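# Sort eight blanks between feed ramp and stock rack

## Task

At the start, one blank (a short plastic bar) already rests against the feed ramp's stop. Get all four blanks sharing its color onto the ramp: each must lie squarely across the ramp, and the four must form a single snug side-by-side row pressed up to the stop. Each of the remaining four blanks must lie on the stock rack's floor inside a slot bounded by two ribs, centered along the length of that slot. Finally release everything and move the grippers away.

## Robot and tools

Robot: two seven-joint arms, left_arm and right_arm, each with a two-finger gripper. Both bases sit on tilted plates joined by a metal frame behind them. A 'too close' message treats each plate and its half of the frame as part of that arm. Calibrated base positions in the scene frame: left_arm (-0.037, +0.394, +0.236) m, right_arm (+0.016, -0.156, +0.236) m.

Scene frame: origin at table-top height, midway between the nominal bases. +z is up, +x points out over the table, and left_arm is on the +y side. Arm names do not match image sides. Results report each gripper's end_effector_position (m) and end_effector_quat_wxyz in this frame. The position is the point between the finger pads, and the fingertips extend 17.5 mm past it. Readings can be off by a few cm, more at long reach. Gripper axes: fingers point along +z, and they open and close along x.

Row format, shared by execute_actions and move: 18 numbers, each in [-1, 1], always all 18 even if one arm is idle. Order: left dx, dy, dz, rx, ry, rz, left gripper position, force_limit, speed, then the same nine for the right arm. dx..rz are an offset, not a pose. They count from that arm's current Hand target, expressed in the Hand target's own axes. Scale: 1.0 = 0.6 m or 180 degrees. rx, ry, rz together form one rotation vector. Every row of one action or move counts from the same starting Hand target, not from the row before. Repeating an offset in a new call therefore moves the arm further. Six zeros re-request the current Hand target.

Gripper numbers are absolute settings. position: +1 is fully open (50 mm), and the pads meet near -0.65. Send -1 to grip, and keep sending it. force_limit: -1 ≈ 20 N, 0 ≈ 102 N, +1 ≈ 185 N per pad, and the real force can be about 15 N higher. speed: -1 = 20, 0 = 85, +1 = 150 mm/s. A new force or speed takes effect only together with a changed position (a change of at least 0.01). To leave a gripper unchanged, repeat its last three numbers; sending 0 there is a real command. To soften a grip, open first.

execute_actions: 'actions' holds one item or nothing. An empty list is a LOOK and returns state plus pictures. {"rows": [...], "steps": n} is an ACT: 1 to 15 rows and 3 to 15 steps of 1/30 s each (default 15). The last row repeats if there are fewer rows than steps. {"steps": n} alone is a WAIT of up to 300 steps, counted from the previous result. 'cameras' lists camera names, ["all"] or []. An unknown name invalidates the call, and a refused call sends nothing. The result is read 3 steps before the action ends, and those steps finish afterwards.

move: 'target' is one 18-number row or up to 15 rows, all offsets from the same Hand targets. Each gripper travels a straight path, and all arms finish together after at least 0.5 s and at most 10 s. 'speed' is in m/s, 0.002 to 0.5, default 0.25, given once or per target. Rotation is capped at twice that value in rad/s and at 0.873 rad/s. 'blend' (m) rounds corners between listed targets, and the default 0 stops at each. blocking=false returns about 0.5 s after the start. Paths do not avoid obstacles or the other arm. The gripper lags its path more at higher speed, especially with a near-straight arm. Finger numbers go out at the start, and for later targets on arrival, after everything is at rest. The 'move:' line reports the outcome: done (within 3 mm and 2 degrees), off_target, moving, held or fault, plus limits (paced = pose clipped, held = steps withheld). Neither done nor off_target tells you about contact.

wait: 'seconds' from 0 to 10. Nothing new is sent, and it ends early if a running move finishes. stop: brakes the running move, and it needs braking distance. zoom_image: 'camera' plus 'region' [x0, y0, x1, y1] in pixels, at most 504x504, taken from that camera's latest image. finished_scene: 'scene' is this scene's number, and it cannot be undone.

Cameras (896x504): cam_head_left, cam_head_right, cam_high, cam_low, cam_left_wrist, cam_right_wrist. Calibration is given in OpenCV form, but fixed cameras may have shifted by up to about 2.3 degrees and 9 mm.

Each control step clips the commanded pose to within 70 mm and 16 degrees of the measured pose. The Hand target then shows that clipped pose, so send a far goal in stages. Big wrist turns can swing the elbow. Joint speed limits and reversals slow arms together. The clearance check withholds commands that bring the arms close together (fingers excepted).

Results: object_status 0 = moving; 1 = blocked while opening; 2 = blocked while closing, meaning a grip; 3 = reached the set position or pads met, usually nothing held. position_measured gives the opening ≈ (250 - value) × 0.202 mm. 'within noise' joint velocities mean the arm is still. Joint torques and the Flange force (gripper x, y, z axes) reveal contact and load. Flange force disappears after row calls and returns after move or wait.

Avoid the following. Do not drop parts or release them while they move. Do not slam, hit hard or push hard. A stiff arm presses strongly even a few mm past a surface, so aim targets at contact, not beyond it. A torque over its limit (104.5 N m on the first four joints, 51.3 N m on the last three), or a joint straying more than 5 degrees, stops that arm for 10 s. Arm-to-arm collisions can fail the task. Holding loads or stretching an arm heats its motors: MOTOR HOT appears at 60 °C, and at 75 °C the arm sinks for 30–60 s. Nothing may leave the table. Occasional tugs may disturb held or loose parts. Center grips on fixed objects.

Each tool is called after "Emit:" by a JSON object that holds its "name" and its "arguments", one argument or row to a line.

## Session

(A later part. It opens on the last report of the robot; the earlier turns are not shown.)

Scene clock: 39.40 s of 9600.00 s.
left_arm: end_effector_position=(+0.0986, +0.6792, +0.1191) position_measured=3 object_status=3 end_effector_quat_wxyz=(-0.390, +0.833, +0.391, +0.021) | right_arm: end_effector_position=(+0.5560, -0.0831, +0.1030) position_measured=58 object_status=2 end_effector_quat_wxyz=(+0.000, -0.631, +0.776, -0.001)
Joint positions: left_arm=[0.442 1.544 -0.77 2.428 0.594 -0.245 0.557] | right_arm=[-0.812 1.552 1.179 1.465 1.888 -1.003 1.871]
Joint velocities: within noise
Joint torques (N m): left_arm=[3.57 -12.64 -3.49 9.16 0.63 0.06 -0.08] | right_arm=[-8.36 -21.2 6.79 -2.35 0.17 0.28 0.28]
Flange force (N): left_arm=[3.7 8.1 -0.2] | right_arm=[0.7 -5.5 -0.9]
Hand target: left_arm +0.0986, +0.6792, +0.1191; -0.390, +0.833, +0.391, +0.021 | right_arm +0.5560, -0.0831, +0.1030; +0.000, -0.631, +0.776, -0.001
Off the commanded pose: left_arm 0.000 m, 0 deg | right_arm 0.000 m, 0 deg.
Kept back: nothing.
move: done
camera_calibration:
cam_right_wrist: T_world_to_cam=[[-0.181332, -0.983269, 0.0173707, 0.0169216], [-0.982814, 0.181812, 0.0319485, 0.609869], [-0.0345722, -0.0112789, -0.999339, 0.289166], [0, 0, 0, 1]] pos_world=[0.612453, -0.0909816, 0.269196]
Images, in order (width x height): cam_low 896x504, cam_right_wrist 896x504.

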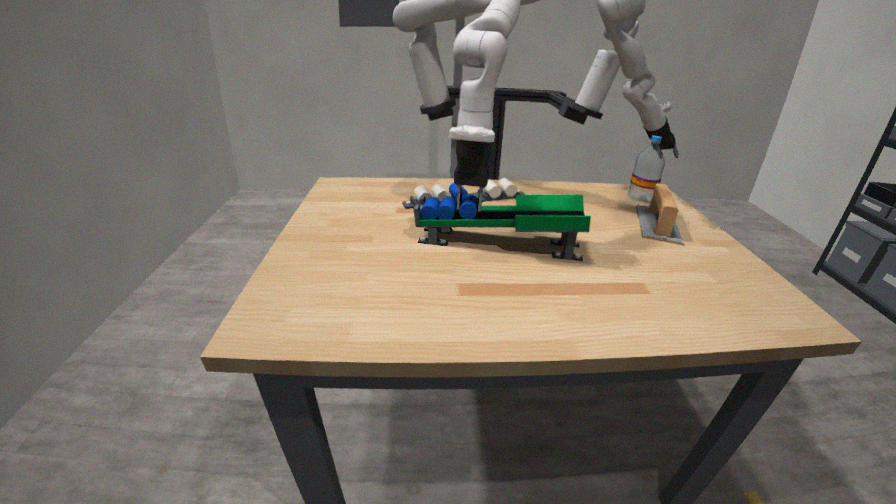

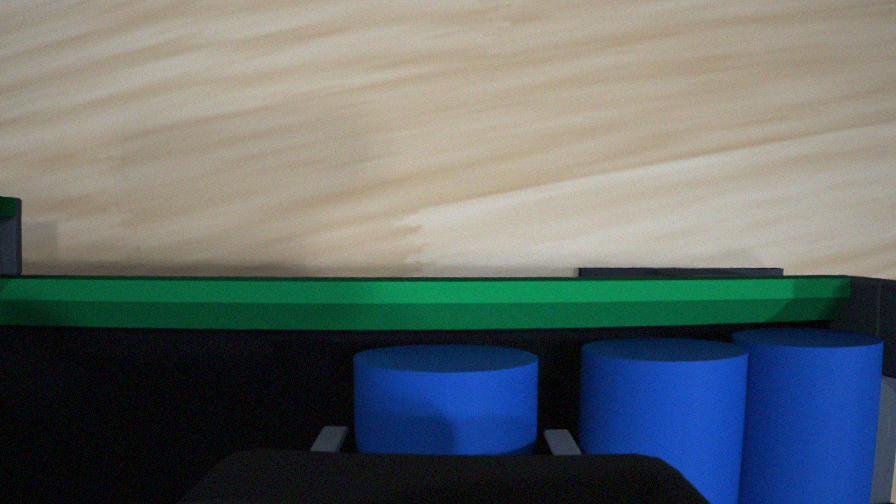

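Emit:
{"name": "move", "arguments": {
  "target": [0,0,0,0,0,0,1,-0.8,0, 0,0,0.0025,0,0,0,-1,-0.5,-0.5],
  "speed": 0.02,
  "cameras": []
}}

Emit:
{"name": "move", "arguments": {
  "target": [0,0,0,0,0,0,1,-0.8,0, 0,0,0.002,0,0,0,-1,-0.5,-0.5],
  "speed": 0.02,
  "cameras": []
}}

Scene clock: 40.33 s of 9600.00 s.
left_arm: end_effector_position=(+0.0986, +0.6792, +0.1191) position_measured=3 object_status=3 end_effector_quat_wxyz=(-0.390, +0.833, +0.391, +0.021) | right_arm: end_effector_position=(+0.5560, -0.0832, +0.1015) position_measured=58 object_status=2 end_effector_quat_wxyz=(+0.000, -0.631, +0.776, -0.001)
Joint positions: left_arm=[0.442 1.544 -0.77 2.428 0.594 -0.245 0.557] | right_arm=[-0.811 1.554 1.177 1.464 1.886 -1.001 1.871]
Joint velocities: within noise
Joint torques (N m): left_arm=[3.5 -12.66 -3.47 9.12 0.64 0.04 -0.08] | right_arm=[-8.37 -21.15 6.75 -2.34 0.23 0.16 0.26]
Flange force (N): left_arm=[3.7 8.2 -0.5] | right_arm=[1.0 -5.2 -0.8]
Hand target: left_arm +0.0986, +0.6792, +0.1191; -0.390, +0.833, +0.391, +0.021 | right_arm +0.5560, -0.0832, +0.1015; +0.000, -0.631, +0.776, -0.001
Off the commanded pose: left_arm 0.000 m, 0 deg | right_arm 0.000 m, 0 deg.
Kept back: nothing.
move: done
No camera images: "cameras" was empty.

Scene clock: 41.03 s of 9600.00 s.
left_arm: end_effector_position=(+0.0986, +0.6792, +0.1191) position_measured=3 object_status=3 end_effector_quat_wxyz=(-0.390, +0.833, +0.391, +0.021) | right_arm: end_effector_position=(+0.5560, -0.0832, +0.1003) position_measured=58 object_status=2 end_effector_quat_wxyz=(+0.000, -0.631, +0.776, -0.001)
Joint positions: left_arm=[0.442 1.544 -0.77 2.428 0.594 -0.245 0.557] | right_arm=[-0.81 1.556 1.176 1.463 1.885 -0.999 1.872]
Joint velocities: within noise
Joint torques (N m): left_arm=[3.63 -12.66 -3.5 9.14 0.67 0.05 -0.09] | right_arm=[-8.34 -21.17 6.75 -2.3 0.26 0.15 0.25]
Flange force (N): left_arm=[3.7 7.9 0.1] | right_arm=[1.0 -5.2 -0.8]
Hand target: left_arm +0.0986, +0.6792, +0.1191; -0.390, +0.833, +0.391, +0.021 | right_arm +0.5560, -0.0832, +0.1003; +0.000, -0.631, +0.776, -0.001
Off the commanded pose: left_arm 0.000 m, 0 deg | right_arm 0.000 m, 0 deg.
Kept back: nothing.
move: done
No camera images: "cameras" was empty.

Emit:
{"name": "move", "arguments": {
  "target": [0,0,0,0,0,0,1,-0.8,0, 0,0,0.002,0,0,0,-1,-0.5,-0.5],
  "speed": 0.02,
  "cameras": []
}}

Emit:
{"name": "move", "arguments": {
  "target": [0,0,0,0,0,0,1,-0.8,0, 0,0,0.002,0,0,0,-1,-0.5,-0.5],
  "speed": 0.02,
  "cameras": ["cam_right_wrist"]
}}

Scene clock: 42.70 s of 9600.00 s.
left_arm: end_effector_position=(+0.0986, +0.6792, +0.1191) position_measured=3 object_status=3 end_effector_quat_wxyz=(-0.390, +0.833, +0.391, +0.021) | right_arm: end_effector_position=(+0.5560, -0.0832, +0.0991) position_measured=58 object_status=2 end_effector_quat_wxyz=(+0.000, -0.631, +0.776, -0.001)
Joint positions: left_arm=[0.442 1.544 -0.77 2.428 0.594 -0.245 0.557] | right_arm=[-0.809 1.558 1.175 1.462 1.883 -0.998 1.872]
Joint velocities: within noise
Joint torques (N m): left_arm=[3.62 -12.66 -3.49 9.08 0.68 0.02 -0.06] | right_arm=[-8.35 -21.15 6.79 -2.29 0.27 0.15 0.24]
Flange force (N): left_arm=[3.8 7.8 -0.1] | right_arm=[1.0 -5.2 -0.7]
Hand target: left_arm +0.0986, +0.6792, +0.1191; -0.390, +0.833, +0.391, +0.021 | right_arm +0.5560, -0.0832, +0.0991; +0.000, -0.631, +0.776, -0.001
Off the commanded pose: left_arm 0.000 m, 0 deg | right_arm 0.000 m, 0 deg.
Kept back: nothing.
move: done
No camera images: "cameras" was empty.

Scene clock: 43.40 s of 9600.00 s.
left_arm: end_effector_position=(+0.0986, +0.6792, +0.1191) position_measured=3 object_status=3 end_effector_quat_wxyz=(-0.390, +0.833, +0.391, +0.021) | right_arm: end_effector_position=(+0.5560, -0.0831, +0.0979) position_measured=58 object_status=2 end_effector_quat_wxyz=(+0.000, -0.631, +0.776, -0.001)
Joint positions: left_arm=[0.442 1.544 -0.77 2.428 0.594 -0.245 0.557] | right_arm=[-0.808 1.559 1.174 1.462 1.882 -0.996 1.873]
Joint velocities: within noise
Joint torques (N m): left_arm=[3.49 -12.6 -3.43 9.09 0.66 0.03 -0.05] | right_arm=[-6.04 -13.79 2.53 -4.13 -1.53 2.02 0.25]
Flange force (N): left_arm=[3.9 8.1 -0.7] | right_arm=[5.0 1.5 -23.2]
Hand target: left_arm +0.0986, +0.6792, +0.1191; -0.390, +0.833, +0.391, +0.021 | right_arm +0.5560, -0.0831, +0.0979; +0.000, -0.631, +0.776, -0.001
Off the commanded pose: left_arm 0.000 m, 0 deg | right_arm 0.000 m, 0 deg.
Kept back: nothing.
move: done
camera_calibration:
cam_right_wrist: T_world_to_cam=[[-0.181344, -0.983267, 0.0173295, 0.017027], [-0.982814, 0.181823, 0.0318939, 0.610062], [-0.0345111, -0.0112479, -0.999341, 0.284034], [0, 0, 0, 1]] pos_world=[0.612468, -0.0909861, 0.264094]
Images, in order (width x height): cam_right_wrist 896x504.

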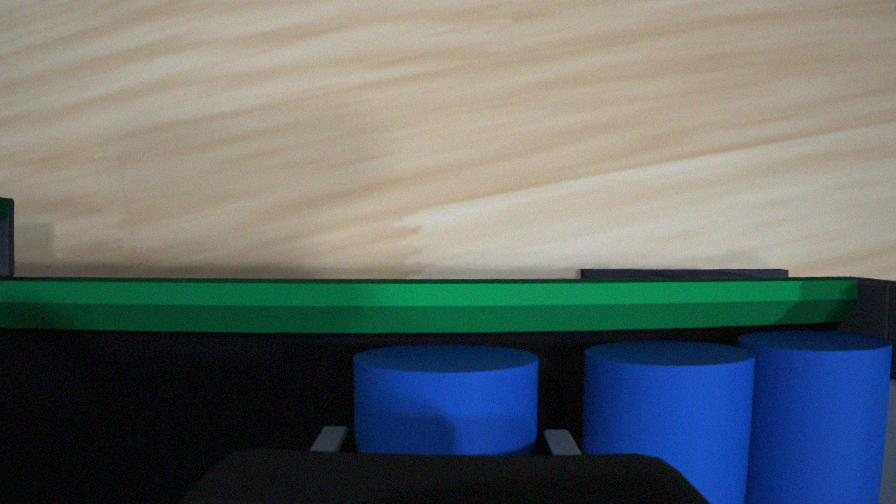

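Emit:
{"name": "move", "arguments": {
  "target": [
    [0,0,0,0,0,0,1,-0.8,0, 0,0,-0.001,0,0,0,-1,-0.5,-0.5],
    [0,0,0,0,0,0,1,-0.8,0, 0,0,-0.001,0,0,0,0.76,-0.5,-0.8],
    [0,0,0,0,0,0,1,-0.8,0, 0,0,-0.07,0,0,0,0.85,-0.5,-0.5]
  ],
  "speed": [0.02,0.02,0.06],
  "cameras": ["cam_right_wrist","cam_low"]
}}

Emit:
{"name": "zoom_image", "arguments": {
  "camera": "cam_low",
  "region": [395, 150, 515, 240]
}}

Scene clock: 47.03 s of 9600.00 s.
left_arm: end_effector_position=(+0.0986, +0.6792, +0.1191) position_measured=3 object_status=3 end_effector_quat_wxyz=(-0.390, +0.833, +0.391, +0.021) | right_arm: end_effector_position=(+0.5560, -0.0831, +0.1399) position_measured=25 object_status=3 end_effector_quat_wxyz=(+0.000, -0.631, +0.776, -0.001)
Joint positions: left_arm=[0.442 1.544 -0.77 2.428 0.594 -0.245 0.557] | right_arm=[-0.839 1.498 1.216 1.481 1.933 -1.05 1.856]
Joint velocities: within noise
Joint torques (N m): left_arm=[3.6 -12.61 -3.47 9.13 0.67 0.06 -0.06] | right_arm=[-8.21 -20.49 6.75 -2.72 0.28 0.14 0.26]
Flange force (N): left_arm=[3.8 7.8 -0.1] | right_arm=[1.0 -5.0 -1.6]
Hand target: left_arm +0.0986, +0.6792, +0.1191; -0.390, +0.833, +0.391, +0.021 | right_arm +0.5560, -0.0831, +0.1399; +0.000, -0.631, +0.776, -0.001
Off the commanded pose: left_arm 0.000 m, 0 deg | right_arm 0.000 m, 0 deg.
Kept back: nothing.
move: done
camera_calibration:
cam_right_wrist: T_world_to_cam=[[-0.181294, -0.983275, 0.0173888, 0.0163082], [-0.98282, 0.181776, 0.0319762, 0.608641], [-0.0346023, -0.011293, -0.999337, 0.325989], [0, 0, 0, 1]] pos_world=[0.612421, -0.0909195, 0.306027]
Images, in order (width x height): cam_low 896x504, cam_right_wrist 896x504.

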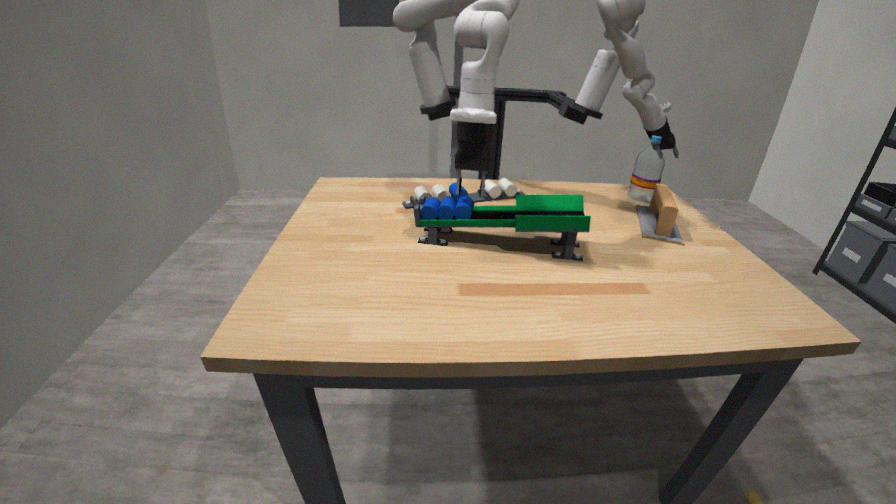

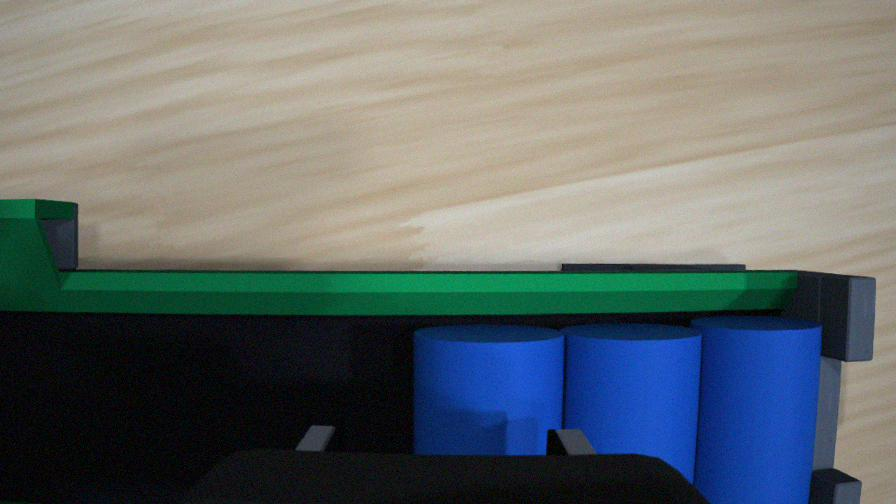

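Scaled by 4.200 from the camera's 896x504 image, which has a finer 1280x720 frame.

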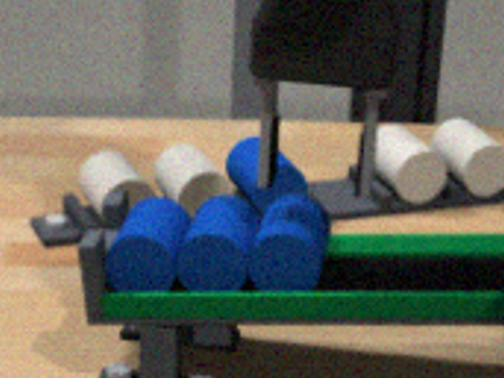

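Emit:
{"name": "move", "arguments": {
  "target": [0,0,0,0,0,0,1,-0.8,0, 0.0948,0.3973,0.0915,0,0,-0.1572,0.85,-0.5,-0.5],
  "speed": 0.25,
  "cameras": ["cam_right_wrist"]
}}

Scene clock: 48.90 s of 9600.00 s.
left_arm: end_effector_position=(+0.0986, +0.6792, +0.1191) position_measured=3 object_status=3 end_effector_quat_wxyz=(-0.390, +0.833, +0.391, +0.021) | right_arm: end_effector_position=(+0.3110, -0.0903, +0.0848) position_measured=25 object_status=3 end_effector_quat_wxyz=(+0.001, +0.802, -0.598, +0.001)
Joint positions: left_arm=[0.442 1.544 -0.77 2.428 0.594 -0.245 0.557] | right_arm=[-1.097 1.481 0.891 2.263 1.262 -0.723 3.038]
Joint velocities: left_arm=[within noise] | right_arm=[0.001 0.003 0.001 0.007 -0.019 -0.008 0.02]
Joint torques (N m): left_arm=[3.63 -12.63 -3.49 9.11 0.62 0.08 -0.07] | right_arm=[-5.64 -14.74 3.77 2.22 0.3 0.12 0.08]
Flange force (N): left_arm=[3.7 7.7 0.1] | right_arm=[5.6 -2.3 -0.8]
Hand target: left_arm +0.0986, +0.6792, +0.1191; -0.390, +0.833, +0.391, +0.021 | right_arm +0.3110, -0.0904, +0.0848; +0.000, +0.802, -0.598, +0.001
Off the commanded pose: left_arm 0.000 m, 0 deg | right_arm 0.000 m, 0 deg.
Kept back: nothing.
move: done
camera_calibration:
cam_right_wrist: T_world_to_cam=[[0.306554, -0.951687, 0.0177897, -0.183199], [-0.951497, -0.305874, 0.0330993, 0.3171], [-0.0260588, -0.0270736, -0.999294, 0.258361], [0, 0, 0, 1]] pos_world=[0.364613, -0.0703604, 0.250942]
Images, in order (width x height): cam_right_wrist 896x504.

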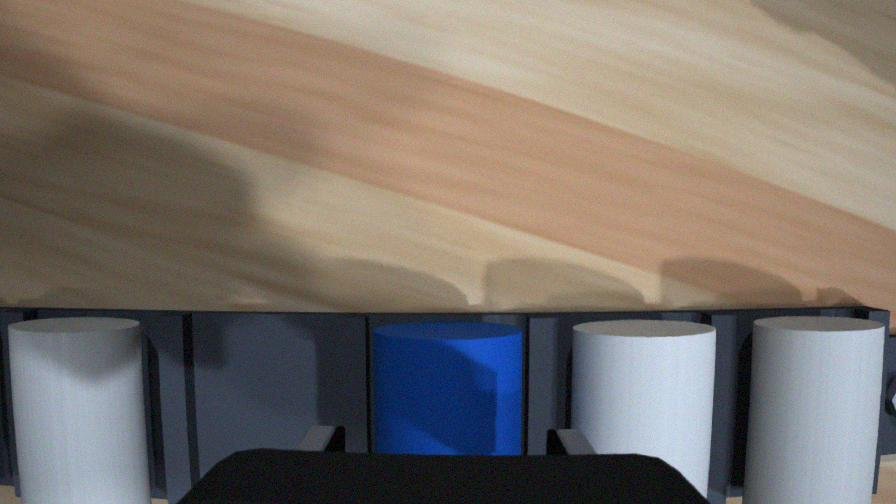

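Emit:
{"name": "move", "arguments": {
  "target": [
    [0,0,0,0,0,0,1,-0.8,0, 0.0012,-0.0017,0.045,0,0,0,0.85,-0.5,-0.5],
    [0,0,0,0,0,0,1,-0.8,0, 0.0012,-0.0017,0.0738,0,0,0,0.85,-0.5,-0.5],
    [0,0,0,0,0,0,1,-0.8,0, 0.0012,-0.0017,0.0738,0,0,0,-1,-0.5,-0.5],
    [0,0,0,0,0,0,1,-0.8,0, 0.0012,-0.0017,-0.09,0,0,0,-1,-0.5,-0.5],
    [0,0,0,0,0,0,1,-0.8,0, 0.0483,-0.4255,-0.0503,0,0,0.1572,-1,-0.5,-0.5]
  ],
  "speed": [0.1,0.05,0.02,0.15,0.25],
  "blend": [0.005,0,0,0.02,0],
  "cameras": ["cam_right_wrist","cam_low"]
}}

Emit:
{"name": "zoom_image", "arguments": {
  "camera": "cam_low",
  "region": [395, 150, 515, 240]
}}

Scene clock: 53.50 s of 9600.00 s.
left_arm: end_effector_position=(+0.0986, +0.6792, +0.1191) position_measured=3 object_status=3 end_effector_quat_wxyz=(-0.390, +0.833, +0.391, +0.021) | right_arm: end_effector_position=(+0.5639, -0.0454, +0.1151) position_measured=58 object_status=2 end_effector_quat_wxyz=(+0.000, -0.631, +0.776, -0.001)
Joint positions: left_arm=[0.442 1.544 -0.77 2.428 0.594 -0.245 0.557] | right_arm=[-0.842 1.535 1.149 1.389 1.968 -1.013 1.736]
Joint velocities: left_arm=[within noise] | right_arm=[0.003 0.002 0.002 -0.009 0.005 -0.006 -0.009]
Joint torques (N m): left_arm=[3.55 -12.6 -3.48 9.09 0.68 0.09 -0.05] | right_arm=[-8.21 -21.81 6.27 -2.77 0.3 0.13 0.18]
Flange force (N): left_arm=[3.7 7.7 -0.2] | right_arm=[0.1 -5.6 -1.1]
Hand target: left_arm +0.0986, +0.6792, +0.1191; -0.390, +0.833, +0.391, +0.021 | right_arm +0.5640, -0.0454, +0.1151; +0.000, -0.631, +0.776, -0.001
Off the commanded pose: left_arm 0.000 m, 0 deg | right_arm 0.000 m, 0 deg.
Kept back: nothing.
move: done; blend cut to 0 m at target 1
camera_calibration:
cam_right_wrist: T_world_to_cam=[[-0.181256, -0.983284, 0.0173151, 0.0552361], [-0.982836, 0.181732, 0.0317343, 0.610443], [-0.0343505, -0.0112659, -0.999346, 0.301813], [0, 0, 0, 1]] pos_world=[0.620345, -0.053224, 0.281288]
Images, in order (width x height): cam_low 896x504, cam_right_wrist 896x504.

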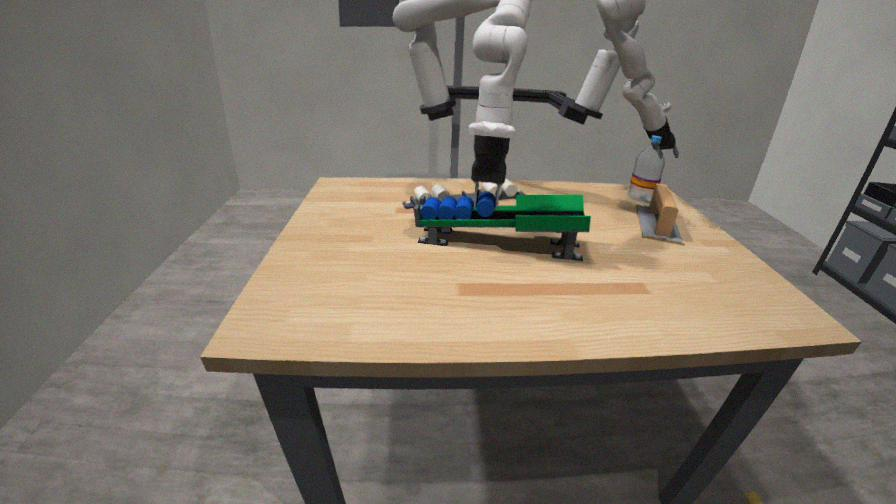

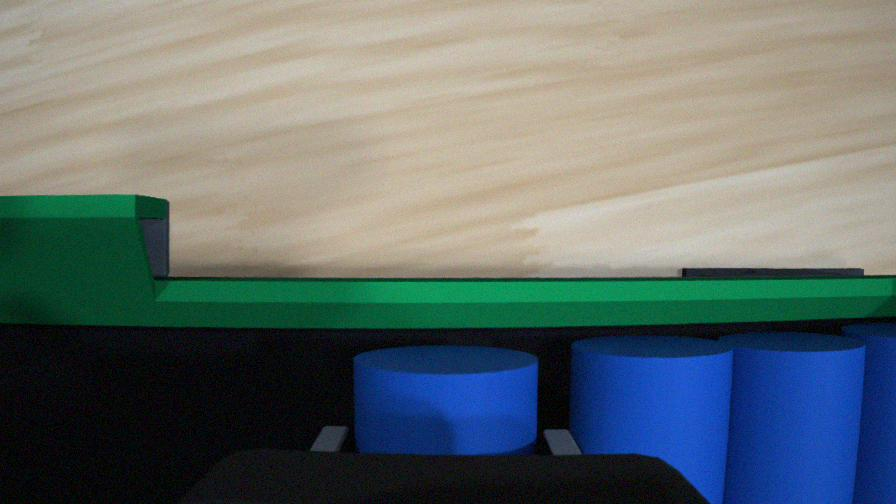

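Scaled by 4.200 from the camera's 896x504 image, which has a finer 1280x720 frame.

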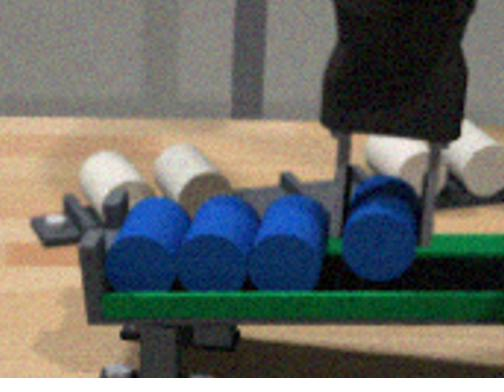

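Emit:
{"name": "move", "arguments": {
  "target": [0,0,0,0,0,0,1,-0.8,0, 0,0.001,0.0195,0,0,0,-1,-0.5,-0.5],
  "speed": 0.05,
  "cameras": []
}}

Emit:
{"name": "move", "arguments": {
  "target": [0,0,0,0,0,0,1,-0.8,0, 0,0,0.0018,0,0,0,-1,-0.5,-0.5],
  "speed": 0.02,
  "cameras": []
}}

Scene clock: 54.43 s of 9600.00 s.
left_arm: end_effector_position=(+0.0986, +0.6792, +0.1191) position_measured=3 object_status=3 end_effector_quat_wxyz=(-0.390, +0.833, +0.391, +0.021) | right_arm: end_effector_position=(+0.5634, -0.0452, +0.1035) position_measured=58 object_status=2 end_effector_quat_wxyz=(+0.000, -0.631, +0.776, -0.001)
Joint positions: left_arm=[0.442 1.544 -0.77 2.428 0.594 -0.245 0.557] | right_arm=[-0.835 1.552 1.138 1.384 1.955 -0.998 1.74]
Joint velocities: within noise
Joint torques (N m): left_arm=[3.61 -12.61 -3.45 9.17 0.65 0.1 -0.13] | right_arm=[-8.23 -21.15 6.1 -2.96 0.12 0.31 0.28]
Flange force (N): left_arm=[3.7 7.8 0.1] | right_arm=[0.9 -4.8 -2.8]
Hand target: left_arm +0.0986, +0.6792, +0.1191; -0.390, +0.833, +0.391, +0.021 | right_arm +0.5634, -0.0452, +0.1034; +0.000, -0.631, +0.776, -0.001
Off the commanded pose: left_arm 0.000 m, 0 deg | right_arm 0.000 m, 0 deg.
Kept back: nothing.
move: done
No camera images: "cameras" was empty.

Scene clock: 55.13 s of 9600.00 s.
left_arm: end_effector_position=(+0.0986, +0.6792, +0.1191) position_measured=3 object_status=3 end_effector_quat_wxyz=(-0.390, +0.833, +0.391, +0.021) | right_arm: end_effector_position=(+0.5634, -0.0452, +0.1024) position_measured=58 object_status=2 end_effector_quat_wxyz=(+0.000, -0.631, +0.776, -0.001)
Joint positions: left_arm=[0.442 1.544 -0.77 2.428 0.594 -0.245 0.557] | right_arm=[-0.834 1.554 1.137 1.383 1.954 -0.997 1.741]
Joint velocities: within noise
Joint torques (N m): left_arm=[3.57 -12.6 -3.49 9.08 0.64 0.03 -0.1] | right_arm=[-4.98 -11.68 1.34 -5.8 -2.43 3.74 0.25]
Flange force (N): left_arm=[3.7 7.9 -0.3] | right_arm=[7.3 6.0 -32.2]
Hand target: left_arm +0.0986, +0.6792, +0.1191; -0.390, +0.833, +0.391, +0.021 | right_arm +0.5634, -0.0452, +0.1023; +0.000, -0.631, +0.776, -0.001
Off the commanded pose: left_arm 0.000 m, 0 deg | right_arm 0.000 m, 0 deg.
Kept back: nothing.
move: done
No camera images: "cameras" was empty.

Emit:
{"name": "move", "arguments": {
  "target": [
    [0,0,0,0,0,0,1,-0.8,0, 0,0,-0.0015,0,0,0,-1,-0.5,-0.5],
    [0,0,0,0,0,0,1,-0.8,0, 0,0,-0.0015,0,0,0,0.76,-0.5,-0.8],
    [0,0,0,0,0,0,1,-0.8,0, 0,0,-0.08,0,0,0,0.76,-0.5,-0.8],
    [0,0,0,0,0,0,1,-0.8,0, 0,0.15,-0.35,0,0,0,0.76,-0.5,-0.8]
  ],
  "speed": [0.02,0.02,0.06,0.2],
  "blend": [0,0,0.01,0]
}}

Emit:
{"name": "zoom_image", "arguments": {
  "camera": "cam_low",
  "region": [395, 150, 535, 240]
}}

Emit:
{"name": "zoom_image", "arguments": {
  "camera": "cam_head_right",
  "region": [350, 180, 560, 340]
}}

Scene clock: 59.37 s of 9600.00 s.
left_arm: end_effector_position=(+0.0986, +0.6792, +0.1191) position_measured=3 object_status=3 end_effector_quat_wxyz=(-0.390, +0.833, +0.391, +0.021) | right_arm: end_effector_position=(+0.4752, -0.0267, +0.3122) position_measured=39 object_status=3 end_effector_quat_wxyz=(+0.000, -0.631, +0.776, -0.001)
Joint positions: left_arm=[0.442 1.544 -0.77 2.428 0.594 -0.245 0.557] | right_arm=[-1.164 1.224 1.353 1.642 2.18 -1.214 1.674]
Joint velocities: within noise
Joint torques (N m): left_arm=[3.6 -12.59 -3.47 9.1 0.65 0.09 -0.05] | right_arm=[-6.73 -16.69 6.32 -4.91 0.19 0.22 0.36]
Flange force (N): left_arm=[3.8 7.6 0.0] | right_arm=[0.4 -4.0 -2.6]
Hand target: left_arm +0.0986, +0.6792, +0.1191; -0.390, +0.833, +0.391, +0.021 | right_arm +0.4752, -0.0266, +0.3122; +0.000, -0.631, +0.776, -0.001
Off the commanded pose: left_arm 0.000 m, 0 deg | right_arm 0.000 m, 0 deg.
Kept back: nothing.
move: done
camera_calibration:
cam_right_wrist: T_world_to_cam=[[-0.181352, -0.983264, 0.0174195, 0.0541578], [-0.982808, 0.181835, 0.0320136, 0.513461], [-0.0346453, -0.0113143, -0.999336, 0.496042], [0, 0, 0, 1]] pos_world=[0.531641, -0.0345014, 0.478331]

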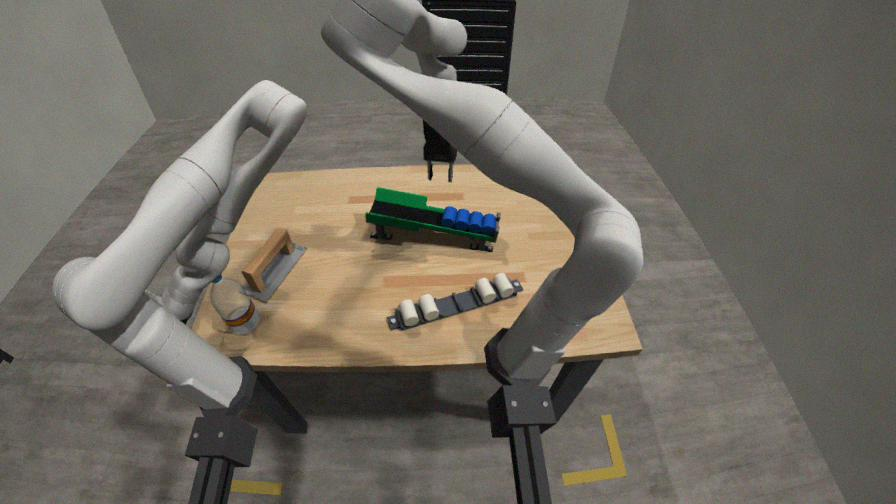

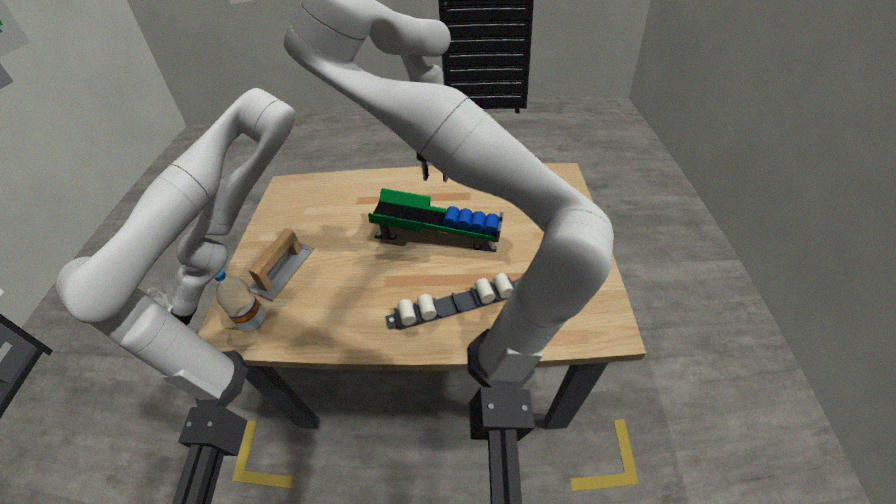

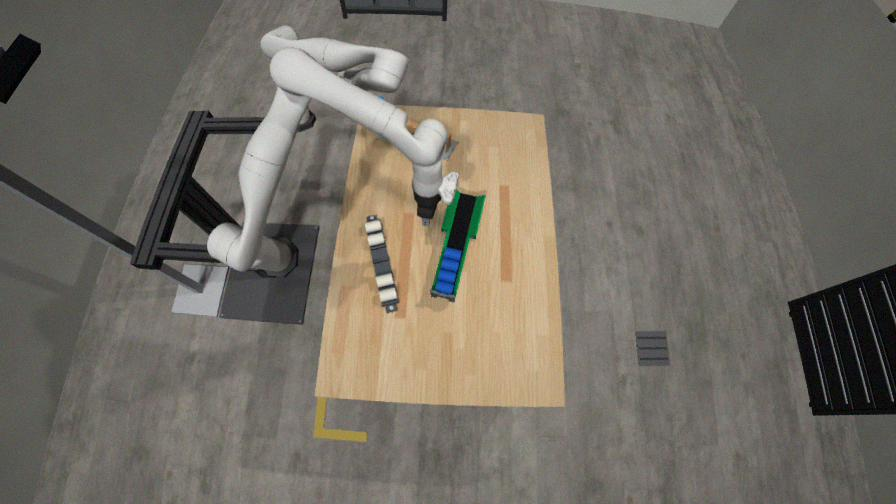

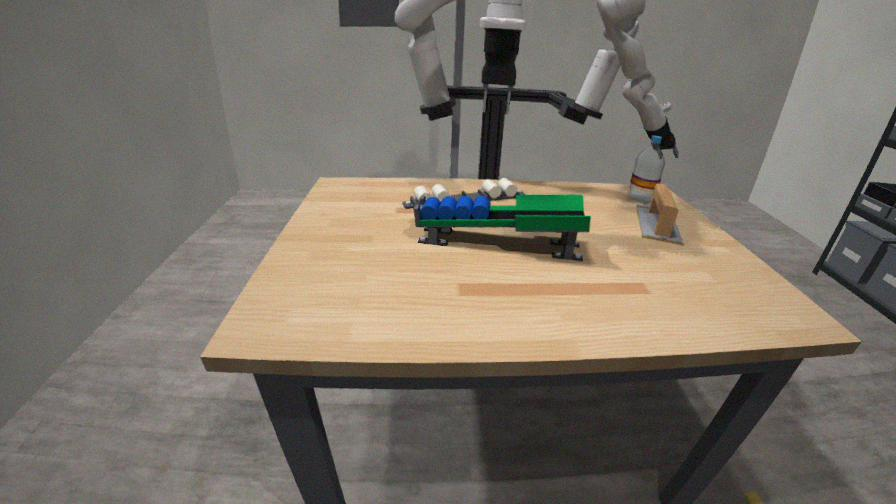

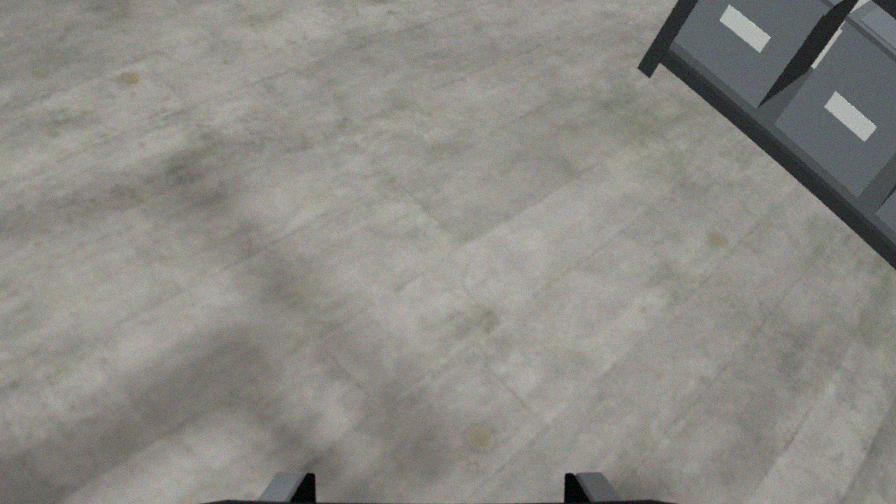

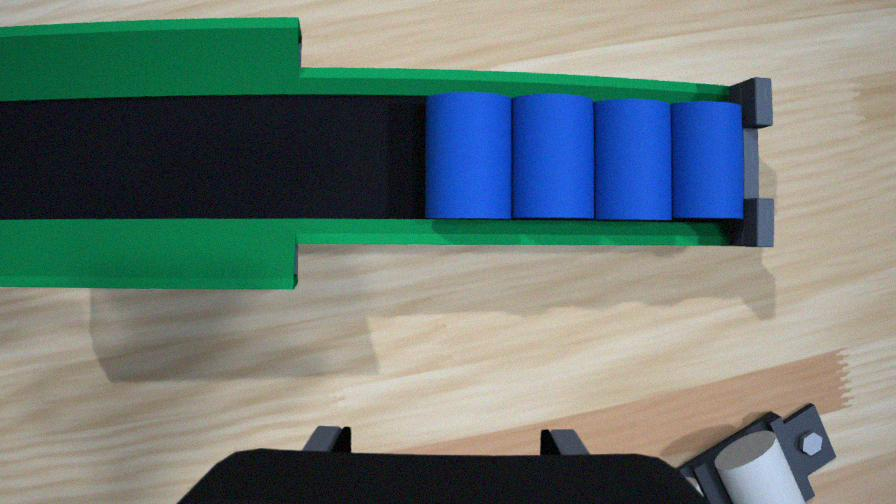

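Scaled by 3.600 from the camera's 896x504 image, which has a finer 1280x720 frame.

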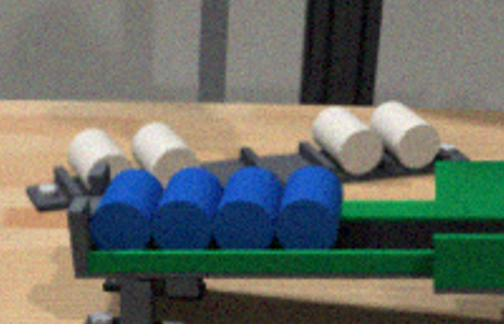

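Scaled by 2.400 from the camera's 896x504 image, which has a finer 1280x720 frame.

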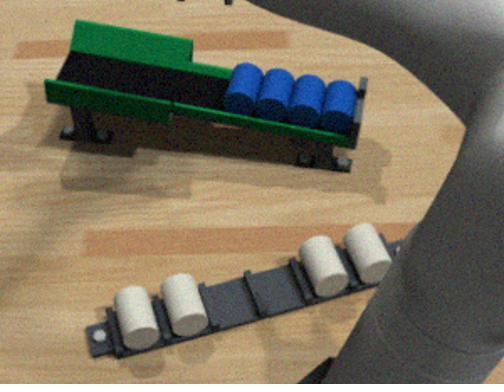

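All four blues are in a tight row at the stop, and the four whites are each lying in a rack slot.

Emit:
{"name": "finished_scene", "arguments": {
  "scene": 1
}}

The scene is finished: the task was done.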